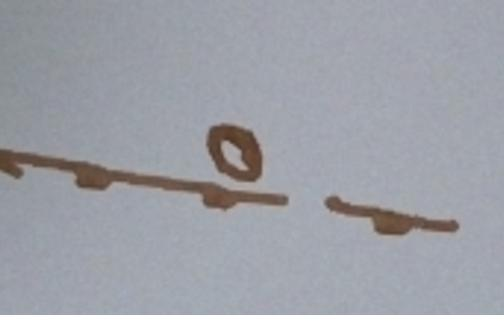

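Call:
execute_actions --actions '[[[0,0,0,0,0,0,1,0,0.0016,0,0,0.0022,0.0015,-0.95],[0,0,0,0,0,0,1,0,0.0032,0,0,0.0044,0.003,-0.95],[0,0,0,0,0,0,1,0,0.0048,0,0,0.0066,0.0045,-0.95],[0,0,0,0,0,0,1,0,0.0064,0,0,0.0088,0.006,-0.95],[0,0,0,0,0,0,1,0,0.008,0,0,0.011,0.0075,-0.95],[0,0,0,0,0,0,1,0,0.0096,0,0,0.0132,0.009,-0.95],[0,0,0,0,0,0,1,0,0.0112,0,0,0.0154,0.0105,-0.95],[0,0,0,0,0,0,1,0,0.0128,0,0,0.0176,0.012,-0.95],[0,0,0,0,0,0,1,0,0.0144,0,0,0.0198,0.0135,-0.95],[0,0,0,0,0,0,1,0,0.016,0,0,0.022,0.015,-0.95],[0,0,0,0,0,0,1,0,0.0176,0,0,0.0242,0.0165,-0.95],[0,0,0,0,0,0,1,0,0.0192,0,0,0.0264,0.018,-0.95],[0,0,0,0,0,0,1,0,0.0208,0,0,0.0286,0.0195,-0.95],[0,0,0,0,0,0,1,0,0.0224,0,0,0.0308,0.021,-0.95],[0,0,0,0,0,0,1,0,0.024,0,0,0.033,0.0225,-0.95]]]'

Scene clock: 188.60 s.
left_arm: end_effector_position=(+0.3943, +0.3350, +0.1104) grip_measured=+1.000 grip_effort_nm=0.00 end_effector_quat_wxyz=(+0.619, -0.015, +0.785, -0.003) | right_arm: end_effector_position=(+0.4121, -0.0398, +0.1603) grip_measured=-0.781 grip_effort_nm=-1.03 end_effector_quat_wxyz=(+0.628, -0.165, +0.716, +0.257)
Joint positions: left_arm=[1.014 -0.037 1.582 -0.053 0.332 -0.05 0.094] | right_arm=[1.018 0.161 1.871 0.007 0.773 0.638 0.01]
Joint torques (N m): left_arm=[1.66 0.1 -6.41 -0.03 5.23 -0.12] | right_arm=[1.77 0.07 -8.24 -0.07 7.9 0.32]
Heat: left arm: 42 °C; right arm: 41 °C.
Joint targets: left_arm=[1.021 -0.037 1.573 -0.053 0.341 -0.050] | right_arm=[1.029 0.167 1.850 0.000 0.802 0.642]
Step readings (joint positions of left_arm | right_arm):
0: [1.014 -0.037 1.582 -0.053 0.332 -0.050] | [1.019 -0.031 1.871 0.008 0.730 0.586]
1: [1.014 -0.037 1.582 -0.053 0.332 -0.050] | [1.019 -0.031 1.871 0.008 0.730 0.586]
2: [1.014 -0.037 1.582 -0.053 0.332 -0.050] | [1.019 -0.031 1.871 0.008 0.730 0.586]
4: [1.014 -0.037 1.582 -0.053 0.332 -0.050] | [1.019 -0.025 1.871 0.008 0.730 0.591]
8: [1.014 -0.037 1.582 -0.053 0.332 -0.050] | [1.019 0.007 1.871 0.008 0.730 0.599]
15: [1.014 -0.037 1.582 -0.053 0.332 -0.050] | [1.018 0.089 1.871 0.008 0.755 0.626]

Call:
move --pt "0 0 0 0 0 0 1 0 -0.0240 0.0226 0 -0.0055 0.1295 -0.95" --pt "0 0 0 0 0 0 1 0 -0.0240 0.0496 0 0.0043 0.1543 -0.95" --pt "0 0 0 0 0 0 1 0 -0.0240 0.0851 0 0.0043 0.1543 -0.95" --speed '[0.8,0.3,0.3]' --blend '[0.01,0.005,0]'

Call:
move --pt "0 0 0 0 0 0 1 0 -0.0076 0.0023 0 0.0040 0 -0.95" --pt "0 0 0 0 0 0 1 0 -0.0077 0.0076 0 0.0111 0 -0.95" --pt "0 0 0 0 0 0 1 0 0.0015 0.0076 0 0.0111 0 -0.95" --pt "0 0 0 0 0 0 1 0 0.0061 0.0126 0 0.0178 0 -0.95" --pt "0 0 0 0 0 0 1 0 0.0141 0.0143 0 0.0201 0 -0.95" --pt "0 0 0 0 0 0 1 0 0.0141 -0.0029 0 0.0013 0 -0.95" --pt "0 0 0 0 0 0 1 0 0.0213 -0.0073 0 -0.0046 0 -0.95" --pt "0 0 0 0 0 0 1 0 0.0216 -0.0164 0 -0.0166 0 -0.95" --pt "0 0 0 0 0 0 1 0 0.0124 -0.0164 0 -0.0166 0 -0.95" --pt "0 0 0 0 0 0 1 0 0.0039 -0.0235 0 -0.0261 0 -0.95" --pt "0 0 0 0 0 0 1 0 -0.0071 -0.0239 0 -0.0267 0 -0.95" --pt "0 0 0 0 0 0 1 0 -0.0071 -0.0067 0 -0.0079 0 -0.95" --pt "0 0 0 0 0 0 1 0 -0.0141 -0.0002 0 0.0007 0 -0.95" --pt "0 0 0 0 0 0 1 0 -0.0131 0.0094 0 0.0135 0 -0.95" --pt "0 0 0 0 0 0 1 0 -0.0039 0.0094 0 0.0135 0 -0.95" --speed '[0.25,0.06,1.0,0.15,0.26,0.8,0.23,0.1,1.0,0.276,0.356,0.8,0.228,0.108,1.0]' --blend '[0.003,0.002,0.002,0.003,0.002,0.002,0.003,0.002,0.002,0.003,0.002,0.002,0.003,0.002,0]'

Call:
move --pt "0 0 0 0 0 0 1 0 0.0085 0.0071 0 0.0095 0 -0.95" --pt "0 0 0 0 0 0 1 0 0.0195 0.0076 0 0.0101 0 -0.95" --pt "0 0 0 0 0 0 1 0 0.0195 -0.0097 0 -0.0087 0 -0.95" --pt "0 0 0 0 0 0 1 0 0.0266 -0.0161 0 -0.0174 0 -0.95" --pt "0 0 0 0 0 0 1 0 0.0255 -0.0215 0 -0.0245 0 -0.95" --pt "0 0 0 0 0 0 1 0 0.0255 -0.0665 0 -0.0245 0 -0.95" --pt "0 0 0 0 0 0 1 0 0.0039 -0.0665 0 -0.0245 -0.1700 -0.95" --speed '[0.276,0.356,0.8,0.228,0.1,0.6,1.0]' --blend '[0.003,0.002,0.002,0.002,0.001,0.03,0]' --cameras '["cam_above"]'

Call:
zoom_image --camera "cam_above" --region '[230, 315, 350, 390]'

Scene clock: 194.37 s.
left_arm: end_effector_position=(+0.3943, +0.3350, +0.1104) grip_measured=+1.000 grip_effort_nm=0.00 end_effector_quat_wxyz=(+0.619, -0.015, +0.785, -0.003) | right_arm: end_effector_position=(+0.2889, +0.0882, +0.0907) grip_measured=-0.781 grip_effort_nm=-1.03 end_effector_quat_wxyz=(+0.560, -0.372, +0.683, +0.284)
Joint positions: left_arm=[1.014 -0.037 1.582 -0.053 0.332 -0.05 0.094] | right_arm=[1.026 -0.03 2.028 -0.002 0.789 0.981 0.01]
Joint torques (N m): left_arm=[1.67 0.02 -6.53 -0.04 5.29 -0.06] | right_arm=[1.68 -0.07 -6.38 0.02 6.75 0.32]
Heat: left arm: 42 °C; right arm: 41 °C.
Joint targets: left_arm=[1.021 -0.037 1.573 -0.053 0.341 -0.050] | right_arm=[1.029 -0.037 2.039 0.000 0.812 0.985]
move: done

Scene clock: 198.90 s.
left_arm: end_effector_position=(+0.3943, +0.3350, +0.1104) grip_measured=+1.000 grip_effort_nm=0.00 end_effector_quat_wxyz=(+0.619, -0.015, +0.785, -0.003) | right_arm: end_effector_position=(+0.2927, +0.0940, +0.0912) grip_measured=-0.781 grip_effort_nm=-1.03 end_effector_quat_wxyz=(+0.571, -0.387, +0.672, +0.272)
Joint positions: left_arm=[1.014 -0.037 1.582 -0.053 0.332 -0.05 0.094] | right_arm=[1.031 -0.078 2.05 -0.002 0.817 0.982 0.01]
Joint torques (N m): left_arm=[1.68 0.05 -6.45 -0.07 5.31 0.09] | right_arm=[1.64 0.09 -6.76 0.02 6.9 0.31]
Heat: left arm: 42 °C; right arm: 41 °C.
Joint targets: left_arm=[1.021 -0.037 1.573 -0.053 0.341 -0.050] | right_arm=[1.029 -0.070 2.060 0.000 0.842 0.985]
move: done

Scene clock: 201.57 s.
left_arm: end_effector_position=(+0.3943, +0.3350, +0.1104) grip_measured=+1.000 grip_effort_nm=0.00 end_effector_quat_wxyz=(+0.619, -0.015, +0.785, -0.003) | right_arm: end_effector_position=(+0.4273, -0.0523, +0.1349) grip_measured=-0.781 grip_effort_nm=-1.03 end_effector_quat_wxyz=(+0.636, -0.225, +0.716, +0.178)
Joint positions: left_arm=[1.014 -0.037 1.582 -0.053 0.332 -0.05 0.094] | right_arm=[1.018 -0.031 1.935 0.008 0.789 0.602 0.01]
Joint torques (N m): left_arm=[1.67 0.06 -6.46 -0.03 5.26 0.01] | right_arm=[1.75 -0.06 -8.83 -0.07 5.04 0.44]
Heat: left arm: 42 °C; right arm: 42 °C.
Joint targets: left_arm=[1.021 -0.037 1.573 -0.053 0.341 -0.050] | right_arm=[1.029 -0.037 1.912 0.000 0.787 0.607]
move: done

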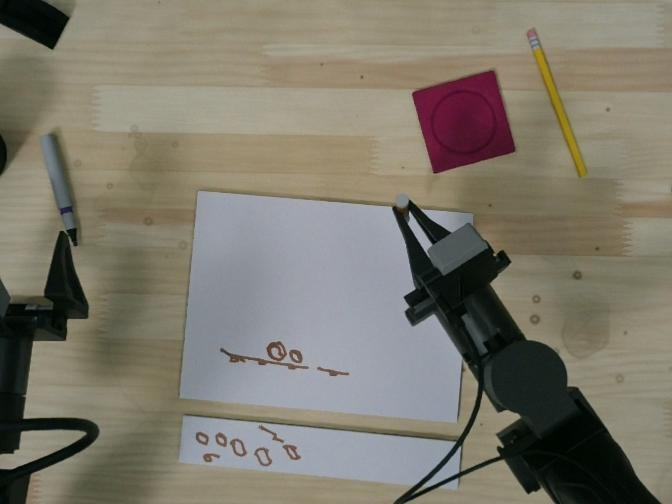

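Scaled by 4.200 from the camera's image (finer frame: 960x720).

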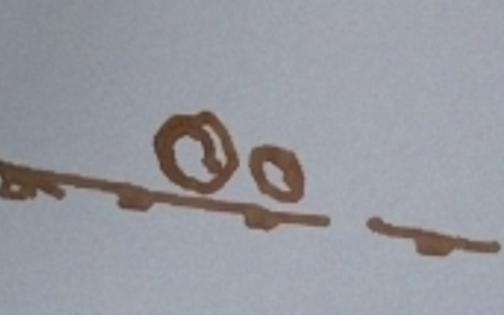

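Call:
move --pt "0 0 0 0 0 0 1 0 0 0.0216 0 0.0282 0.1542 -0.95" --pt "0 0 0 0 0 0 1 0 0 0.0486 0 0.0450 0.1796 -0.95" --pt "0 0 0 0 0 0 1 0 0 0.0823 0 0.0450 0.1796 -0.95" --speed '[0.8,0.3,0.3]' --blend '[0.01,0.005,0]'

Call:
move --pt "0 0 0 0 0 0 1 0 -0.0076 0.0022 0 0.0041 0 -0.95" --pt "0 0 0 0 0 0 1 0 -0.0077 0.0075 0 0.0114 0 -0.95" --pt "0 0 0 0 0 0 1 0 0.0015 0.0075 0 0.0114 0 -0.95" --pt "0 0 0 0 0 0 1 0 0.0061 0.0125 0 0.0183 0 -0.95" --pt "0 0 0 0 0 0 1 0 0.0141 0.0143 0 0.0206 0 -0.95" --pt "0 0 0 0 0 0 1 0 0.0141 -0.0037 0 0.0018 0 -0.95" --pt "0 0 0 0 0 0 1 0 0.0213 -0.0081 0 -0.0042 0 -0.95" --pt "0 0 0 0 0 0 1 0 0.0216 -0.0172 0 -0.0166 0 -0.95" --pt "0 0 0 0 0 0 1 0 0.0124 -0.0172 0 -0.0166 0 -0.95" --pt "0 0 0 0 0 0 1 0 0.0039 -0.0243 0 -0.0263 0 -0.95" --pt "0 0 0 0 0 0 1 0 -0.0071 -0.0247 0 -0.0269 0 -0.95" --pt "0 0 0 0 0 0 1 0 -0.0071 -0.0068 0 -0.0081 0 -0.95" --pt "0 0 0 0 0 0 1 0 -0.0141 -0.0003 0 0.0007 0 -0.95" --pt "0 0 0 0 0 0 1 0 -0.0131 0.0093 0 0.0138 0 -0.95" --pt "0 0 0 0 0 0 1 0 -0.0039 0.0093 0 0.0138 0 -0.95" --speed '[0.25,0.06,1.0,0.15,0.26,0.8,0.23,0.1,1.0,0.276,0.356,0.8,0.228,0.108,1.0]' --blend '[0.003,0.002,0.002,0.003,0.002,0.002,0.003,0.002,0.002,0.003,0.002,0.002,0.003,0.002,0]'

Call:
move --pt "0 0 0 0 0 0 1 0 0.0085 0.0071 0 0.0097 0 -0.95" --pt "0 0 0 0 0 0 1 0 0.0195 0.0076 0 0.0103 0 -0.95" --pt "0 0 0 0 0 0 1 0 0.0195 -0.0103 0 -0.0085 0 -0.95" --pt "0 0 0 0 0 0 1 0 0.0266 -0.0168 0 -0.0173 0 -0.95" --pt "0 0 0 0 0 0 1 0 0.0255 -0.0222 0 -0.0246 0 -0.95" --pt "0 0 0 0 0 0 1 0 0.0255 -0.0671 0 -0.0246 0 -0.95" --pt "0 0 0 0 0 0 1 0 0.0039 -0.0250 0 0.0187 0.0095 -0.95" --pt "0 0 0 0 0 0 1 0 0.0039 0.0143 0 0.0187 0.0095 -0.95" --speed '[0.276,0.356,0.8,0.228,0.1,0.6,0.3,0.3]' --blend '[0.003,0.002,0.002,0.002,0.001,0.02,0.005,0]'

Call:
move --pt "0 0 0 0 0 0 1 0 -0.0051 0.0011 0 0.0028 0 -0.95" --pt "0 0 0 0 0 0 1 0 -0.0052 0.0045 0 0.0076 0 -0.95" --pt "0 0 0 0 0 0 1 0 0.0040 0.0045 0 0.0076 0 -0.95" --pt "0 0 0 0 0 0 1 0 0.0070 0.0078 0 0.0121 0 -0.95" --pt "0 0 0 0 0 0 1 0 0.0123 0.0089 0 0.0137 0 -0.95" --pt "0 0 0 0 0 0 1 0 0.0123 -0.0096 0 -0.0051 0 -0.95" --pt "0 0 0 0 0 0 1 0 0.0170 -0.0125 0 -0.0091 0 -0.95" --pt "0 0 0 0 0 0 1 0 0.0172 -0.0184 0 -0.0173 0 -0.95" --pt "0 0 0 0 0 0 1 0 0.0080 -0.0184 0 -0.0173 0 -0.95" --pt "0 0 0 0 0 0 1 0 0.0024 -0.0231 0 -0.0237 0 -0.95" --pt "0 0 0 0 0 0 1 0 -0.0047 -0.0234 0 -0.0241 0 -0.95" --pt "0 0 0 0 0 0 1 0 -0.0047 -0.0048 0 -0.0054 0 -0.95" --pt "0 0 0 0 0 0 1 0 -0.0093 -0.0006 0 0.0005 0 -0.95" --pt "0 0 0 0 0 0 1 0 -0.0087 0.0057 0 0.0092 0 -0.95" --pt "0 0 0 0 0 0 1 0 0.0005 0.0057 0 0.0092 0 -0.95" --speed '[0.167,0.04,1.0,0.1,0.17,0.8,0.152,0.07,1.0,0.18,0.234,0.8,0.15,0.075,1.0]' --blend '[0.003,0.002,0.002,0.003,0.002,0.002,0.003,0.002,0.002,0.003,0.002,0.002,0.003,0.002,0]'

Call:
move --pt "0 0 0 0 0 0 1 0 0.0056 0.0046 0 0.0065 0 -0.95" --pt "0 0 0 0 0 0 1 0 0.0128 0.0049 0 0.0069 0 -0.95" --pt "0 0 0 0 0 0 1 0 0.0128 -0.0136 0 -0.0119 0 -0.95" --pt "0 0 0 0 0 0 1 0 0.0174 -0.0179 0 -0.0178 0 -0.95" --pt "0 0 0 0 0 0 1 0 0.0167 -0.0214 0 -0.0226 0 -0.95" --pt "0 0 0 0 0 0 1 0 0.0167 -0.0663 0 -0.0226 0 -0.95" --pt "0 0 0 0 0 0 1 0 -0.0005 -0.0663 0 -0.0226 -0.1700 -0.95" --speed '[0.18,0.234,0.8,0.15,0.07,0.6,1.0]' --blend '[0.003,0.002,0.002,0.002,0.001,0.03,0]' --cameras '["cam_above"]'

Call:
zoom_image --camera "cam_above" --region '[210, 315, 330, 390]'

Scene clock: 207.20 s.
left_arm: end_effector_position=(+0.3943, +0.3350, +0.1104) grip_measured=+1.000 grip_effort_nm=0.00 end_effector_quat_wxyz=(+0.619, -0.015, +0.785, -0.003) | right_arm: end_effector_position=(+0.2895, +0.1097, +0.0914) grip_measured=-0.781 grip_effort_nm=-1.03 end_effector_quat_wxyz=(+0.565, -0.377, +0.673, +0.293)
Joint positions: left_arm=[1.014 -0.037 1.582 -0.053 0.332 -0.05 0.094] | right_arm=[1.027 -0.032 2.084 -0.001 0.864 1.003 0.01]
Joint torques (N m): left_arm=[1.66 0.06 -6.52 -0.03 5.35 -0.16] | right_arm=[1.68 -0.05 -6.9 0.02 6.82 0.25]
Heat: left arm: 42 °C; right arm: 42 °C.
Joint targets: left_arm=[1.021 -0.037 1.573 -0.053 0.341 -0.050] | right_arm=[1.029 -0.037 2.095 0.000 0.887 1.006]
move: done

Scene clock: 211.77 s.
left_arm: end_effector_position=(+0.3943, +0.3350, +0.1104) grip_measured=+1.000 grip_effort_nm=0.00 end_effector_quat_wxyz=(+0.619, -0.015, +0.785, -0.003) | right_arm: end_effector_position=(+0.2933, +0.1154, +0.0917) grip_measured=-0.781 grip_effort_nm=-1.03 end_effector_quat_wxyz=(+0.575, -0.391, +0.662, +0.281)
Joint positions: left_arm=[1.014 -0.037 1.582 -0.053 0.332 -0.05 0.094] | right_arm=[1.03 -0.078 2.106 -0.001 0.893 1.003 0.01]
Joint torques (N m): left_arm=[1.67 0.06 -6.49 -0.02 5.39 -0.05] | right_arm=[1.65 0.08 -7.17 0.01 7.05 0.27]
Heat: left arm: 42 °C; right arm: 42 °C.
Joint targets: left_arm=[1.021 -0.037 1.573 -0.053 0.341 -0.050] | right_arm=[1.029 -0.070 2.116 0.000 0.918 1.006]
move: done

Scene clock: 214.57 s.
left_arm: end_effector_position=(+0.3943, +0.3350, +0.1104) grip_measured=+1.000 grip_effort_nm=0.00 end_effector_quat_wxyz=(+0.619, -0.015, +0.785, -0.003) | right_arm: end_effector_position=(+0.2904, +0.1294, +0.0920) grip_measured=-0.781 grip_effort_nm=-1.03 end_effector_quat_wxyz=(+0.569, -0.379, +0.665, +0.302)
Joint positions: left_arm=[1.014 -0.037 1.582 -0.053 0.332 -0.05 0.094] | right_arm=[1.029 -0.03 2.137 -0.001 0.937 1.022 0.01]
Joint torques (N m): left_arm=[1.67 0.06 -6.41 -0.02 5.34 -0.01] | right_arm=[1.68 -0.1 -7.41 0.01 6.91 0.5]
Heat: left arm: 42 °C; right arm: 42 °C.
Joint targets: left_arm=[1.021 -0.037 1.573 -0.053 0.341 -0.050] | right_arm=[1.029 -0.037 2.148 0.000 0.960 1.028]
move: done

Scene clock: 219.00 s.
left_arm: end_effector_position=(+0.3943, +0.3350, +0.1104) grip_measured=+1.000 grip_effort_nm=0.00 end_effector_quat_wxyz=(+0.619, -0.015, +0.785, -0.003) | right_arm: end_effector_position=(+0.2920, +0.1331, +0.0925) grip_measured=-0.781 grip_effort_nm=-1.03 end_effector_quat_wxyz=(+0.572, -0.382, +0.661, +0.301)
Joint positions: left_arm=[1.014 -0.037 1.582 -0.053 0.332 -0.05 0.094] | right_arm=[1.031 -0.04 2.15 -0.001 0.954 1.023 0.01]
Joint torques (N m): left_arm=[1.67 0.03 -6.48 -0.03 5.34 -0.1] | right_arm=[1.64 0.11 -7.5 0.01 7.2 0.38]
Heat: left arm: 42 °C; right arm: 42 °C.
Joint targets: left_arm=[1.021 -0.037 1.573 -0.053 0.341 -0.050] | right_arm=[1.029 -0.033 2.160 0.000 0.980 1.028]
move: done

Scene clock: 221.60 s.
left_arm: end_effector_position=(+0.3943, +0.3350, +0.1104) grip_measured=+1.000 grip_effort_nm=0.00 end_effector_quat_wxyz=(+0.619, -0.015, +0.785, -0.003) | right_arm: end_effector_position=(+0.4410, -0.0133, +0.1403) grip_measured=-0.781 grip_effort_nm=-1.03 end_effector_quat_wxyz=(+0.646, -0.237, +0.698, +0.197)
Joint positions: left_arm=[1.014 -0.037 1.582 -0.053 0.332 -0.05 0.094] | right_arm=[1.018 -0.031 2.037 0.007 0.931 0.647 0.01]
Joint torques (N m): left_arm=[1.7 0.05 -6.35 -0.02 5.38 -0.12] | right_arm=[1.76 -0.08 -9.72 -0.07 4.96 0.21]
Heat: left arm: 42 °C; right arm: 42 °C.
Joint targets: left_arm=[1.021 -0.037 1.573 -0.053 0.341 -0.050] | right_arm=[1.029 -0.037 2.013 0.000 0.930 0.649]
move: done

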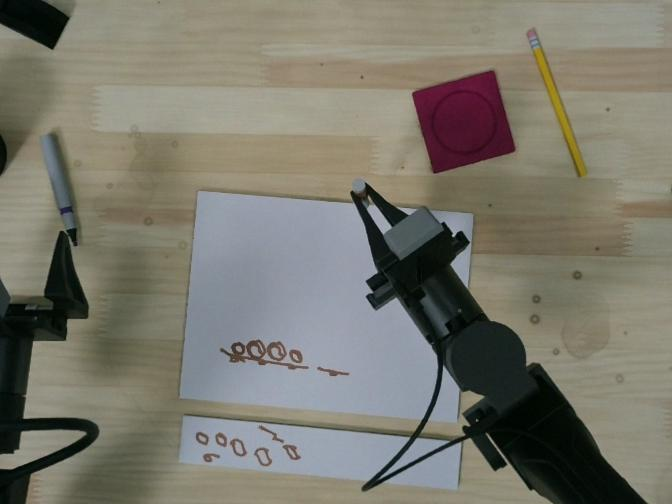

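Scaled by 4.200 from the camera's image (finer frame: 960x720).

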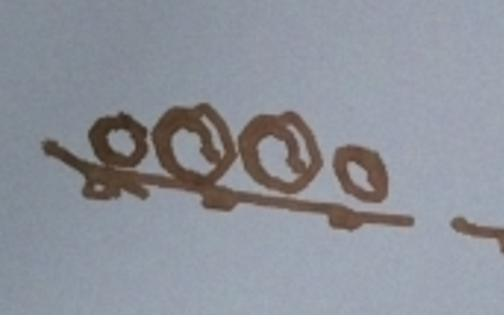

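Call:
move --pt "0 0 0 0 0 0 1 0 0.0043 0.0167 0 0.0180 0.1711 -0.95" --pt "0 0 0 0 0 0 1 0 0.0043 0.0392 0 0.0363 0.1607 -0.95" --pt "0 0 0 0 0 0 1 0 0.0043 0.0769 0 0.0363 0.1607 -0.95" --speed '[0.8,0.3,0.3]' --blend '[0.005,0.005,0]'

Call:
move --pt "0 0 0 0 0 0 1 0 0 0 0 0 0.0052 -0.95" --pt "0 0 0 0 0 0 1 0 0 0.0019 0 0.0040 0.0105 -0.95" --pt "0 0 0 0 0 0 1 0 0 0.0042 0 0.0073 0.0156 -0.95" --pt "0 0 0 0 0 0 1 0 0 0.0057 0 0.0093 0.0192 -0.95" --pt "0 0 0 0 0 0 1 0 0 -0.0133 0 -0.0095 0.0192 -0.95" --pt "0 0 0 0 0 0 1 0 0 -0.0138 0 -0.0103 0.0217 -0.95" --pt "0 0 0 0 0 0 1 0 0 -0.0170 0 -0.0146 0.0230 -0.95" --pt "0 0 0 0 0 0 1 0 -0.0082 -0.0170 0 -0.0146 0.0230 -0.95" --pt "0 0 0 0 0 0 1 0 -0.0110 -0.0206 0 -0.0198 0.0230 -0.95" --pt "0 0 0 0 0 0 1 0 -0.0171 -0.0221 0 -0.0218 0.0230 -0.95" --pt "0 0 0 0 0 0 1 0 -0.0171 -0.0031 0 -0.0030 0.0230 -0.95" --pt "0 0 0 0 0 0 1 0 -0.0220 -0.0023 0 -0.0018 0.0230 -0.95" --pt "0 0 0 0 0 0 1 0 -0.0253 0.0013 0 0.0033 0.0230 -0.95" --pt "0 0 0 0 0 0 1 0 -0.0253 -0.0436 0 0.0033 0.0230 -0.95" --speed '[0.4,0.06,0.06,0.05,0.8,0.05,0.08,1.0,0.17,0.26,0.8,0.28,0.19,0.6]' --blend '[0.001,0.002,0.002,0.002,0.002,0.002,0.002,0.002,0.002,0.002,0.002,0.002,0.001,0]'

Call:
move --pt "0 0 0 0 0 0 1 0 0.0253 0 0 0.0167 -0.0148 -0.95" --pt "0 0 0 0 0 0 1 0 0.0253 0.0059 0 -0.0087 -0.0036 -0.95" --pt "0 0 0 0 0 0 1 0 0.0253 0.0478 0 -0.0087 -0.0036 -0.95" --pt "0 0 0 0 0 0 1 0 0.0253 0.0306 0 -0.0127 -0.0088 -0.95" --pt "0 0 0 0 0 0 1 0 0.0253 0.0104 0 -0.0415 -0.0140 -0.95" --pt "0 0 0 0 0 0 1 0 0.0253 -0.0390 0 -0.0415 -0.0140 -0.95" --pt "0 0 0 0 0 0 1 0 0.0253 -0.0390 0 -0.0415 -0.1840 -0.95" --speed '[0.6,0.3,0.3,0.3,0.1,0.6,1.0]' --blend '[0.005,0.005,0,0.003,0.001,0.03,0]' --cameras '["cam_above"]'

Call:
zoom_image --camera "cam_above" --region '[200, 310, 320, 385]'

Scene clock: 225.87 s.
left_arm: end_effector_position=(+0.3943, +0.3350, +0.1104) grip_measured=+1.000 grip_effort_nm=0.00 end_effector_quat_wxyz=(+0.619, -0.015, +0.785, -0.003) | right_arm: end_effector_position=(+0.3028, +0.1351, +0.0926) grip_measured=-0.781 grip_effort_nm=-1.03 end_effector_quat_wxyz=(+0.572, -0.365, +0.667, +0.308)
Joint positions: left_arm=[1.014 -0.037 1.582 -0.053 0.332 -0.05 0.094] | right_arm=[1.028 -0.006 2.172 -0.003 0.987 1.008 0.01]
Joint torques (N m): left_arm=[1.63 0.06 -6.41 -0.04 5.27 -0.17] | right_arm=[1.66 0.06 -7.65 0.04 6.99 -0.08]
Heat: left arm: 43 °C; right arm: 42 °C.
Joint targets: left_arm=[1.021 -0.037 1.573 -0.053 0.341 -0.050] | right_arm=[1.029 0.000 2.184 0.000 1.011 1.007]
move: done

Scene clock: 228.77 s.
left_arm: end_effector_position=(+0.3943, +0.3350, +0.1104) grip_measured=+1.000 grip_effort_nm=0.00 end_effector_quat_wxyz=(+0.619, -0.015, +0.785, -0.003) | right_arm: end_effector_position=(+0.2819, +0.1498, +0.1224) grip_measured=-0.781 grip_effort_nm=-1.03 end_effector_quat_wxyz=(+0.612, -0.435, +0.603, +0.269)
Joint positions: left_arm=[1.014 -0.037 1.582 -0.053 0.332 -0.05 0.094] | right_arm=[1.018 -0.21 2.117 -0.002 0.993 1.053 0.01]
Joint torques (N m): left_arm=[1.65 0.05 -6.43 -0.08 5.35 -0.29] | right_arm=[1.74 -0.06 -10.58 0.02 7.53 0.39]
Heat: left arm: 43 °C; right arm: 42 °C.
Joint targets: left_arm=[1.021 -0.037 1.573 -0.053 0.341 -0.050] | right_arm=[1.029 -0.215 2.087 0.000 1.018 1.058]
move: done

Scene clock: 232.37 s.
left_arm: end_effector_position=(+0.3943, +0.3350, +0.1104) grip_measured=+1.000 grip_effort_nm=0.00 end_effector_quat_wxyz=(+0.619, -0.015, +0.785, -0.003) | right_arm: end_effector_position=(+0.4403, -0.0146, +0.1458) grip_measured=-0.781 grip_effort_nm=-1.03 end_effector_quat_wxyz=(+0.647, -0.227, +0.698, +0.206)
Joint positions: left_arm=[1.014 -0.037 1.582 -0.053 0.332 -0.05 0.094] | right_arm=[1.018 -0.005 2.023 0.007 0.927 0.646 0.01]
Joint torques (N m): left_arm=[1.65 0.06 -6.53 -0.01 5.16 -0.03] | right_arm=[1.74 0.04 -9.47 -0.07 5.23 0.21]
Heat: left arm: 43 °C; right arm: 42 °C.
Joint targets: left_arm=[1.021 -0.037 1.573 -0.053 0.341 -0.050] | right_arm=[1.029 0.000 2.000 0.000 0.926 0.649]
move: done

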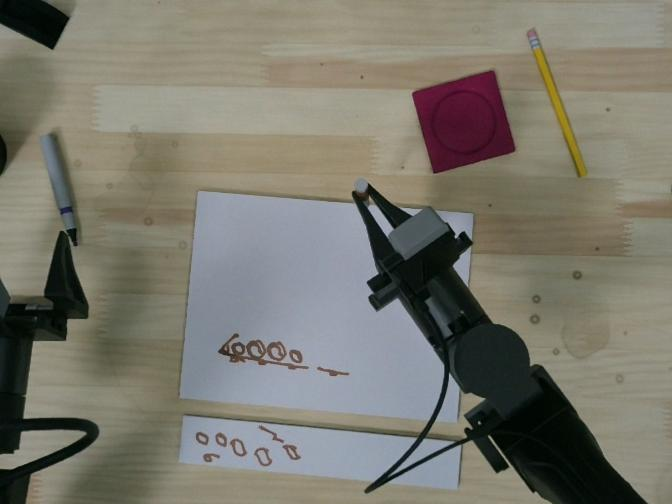

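Scaled by 4.200 from the camera's image (finer frame: 960x720).

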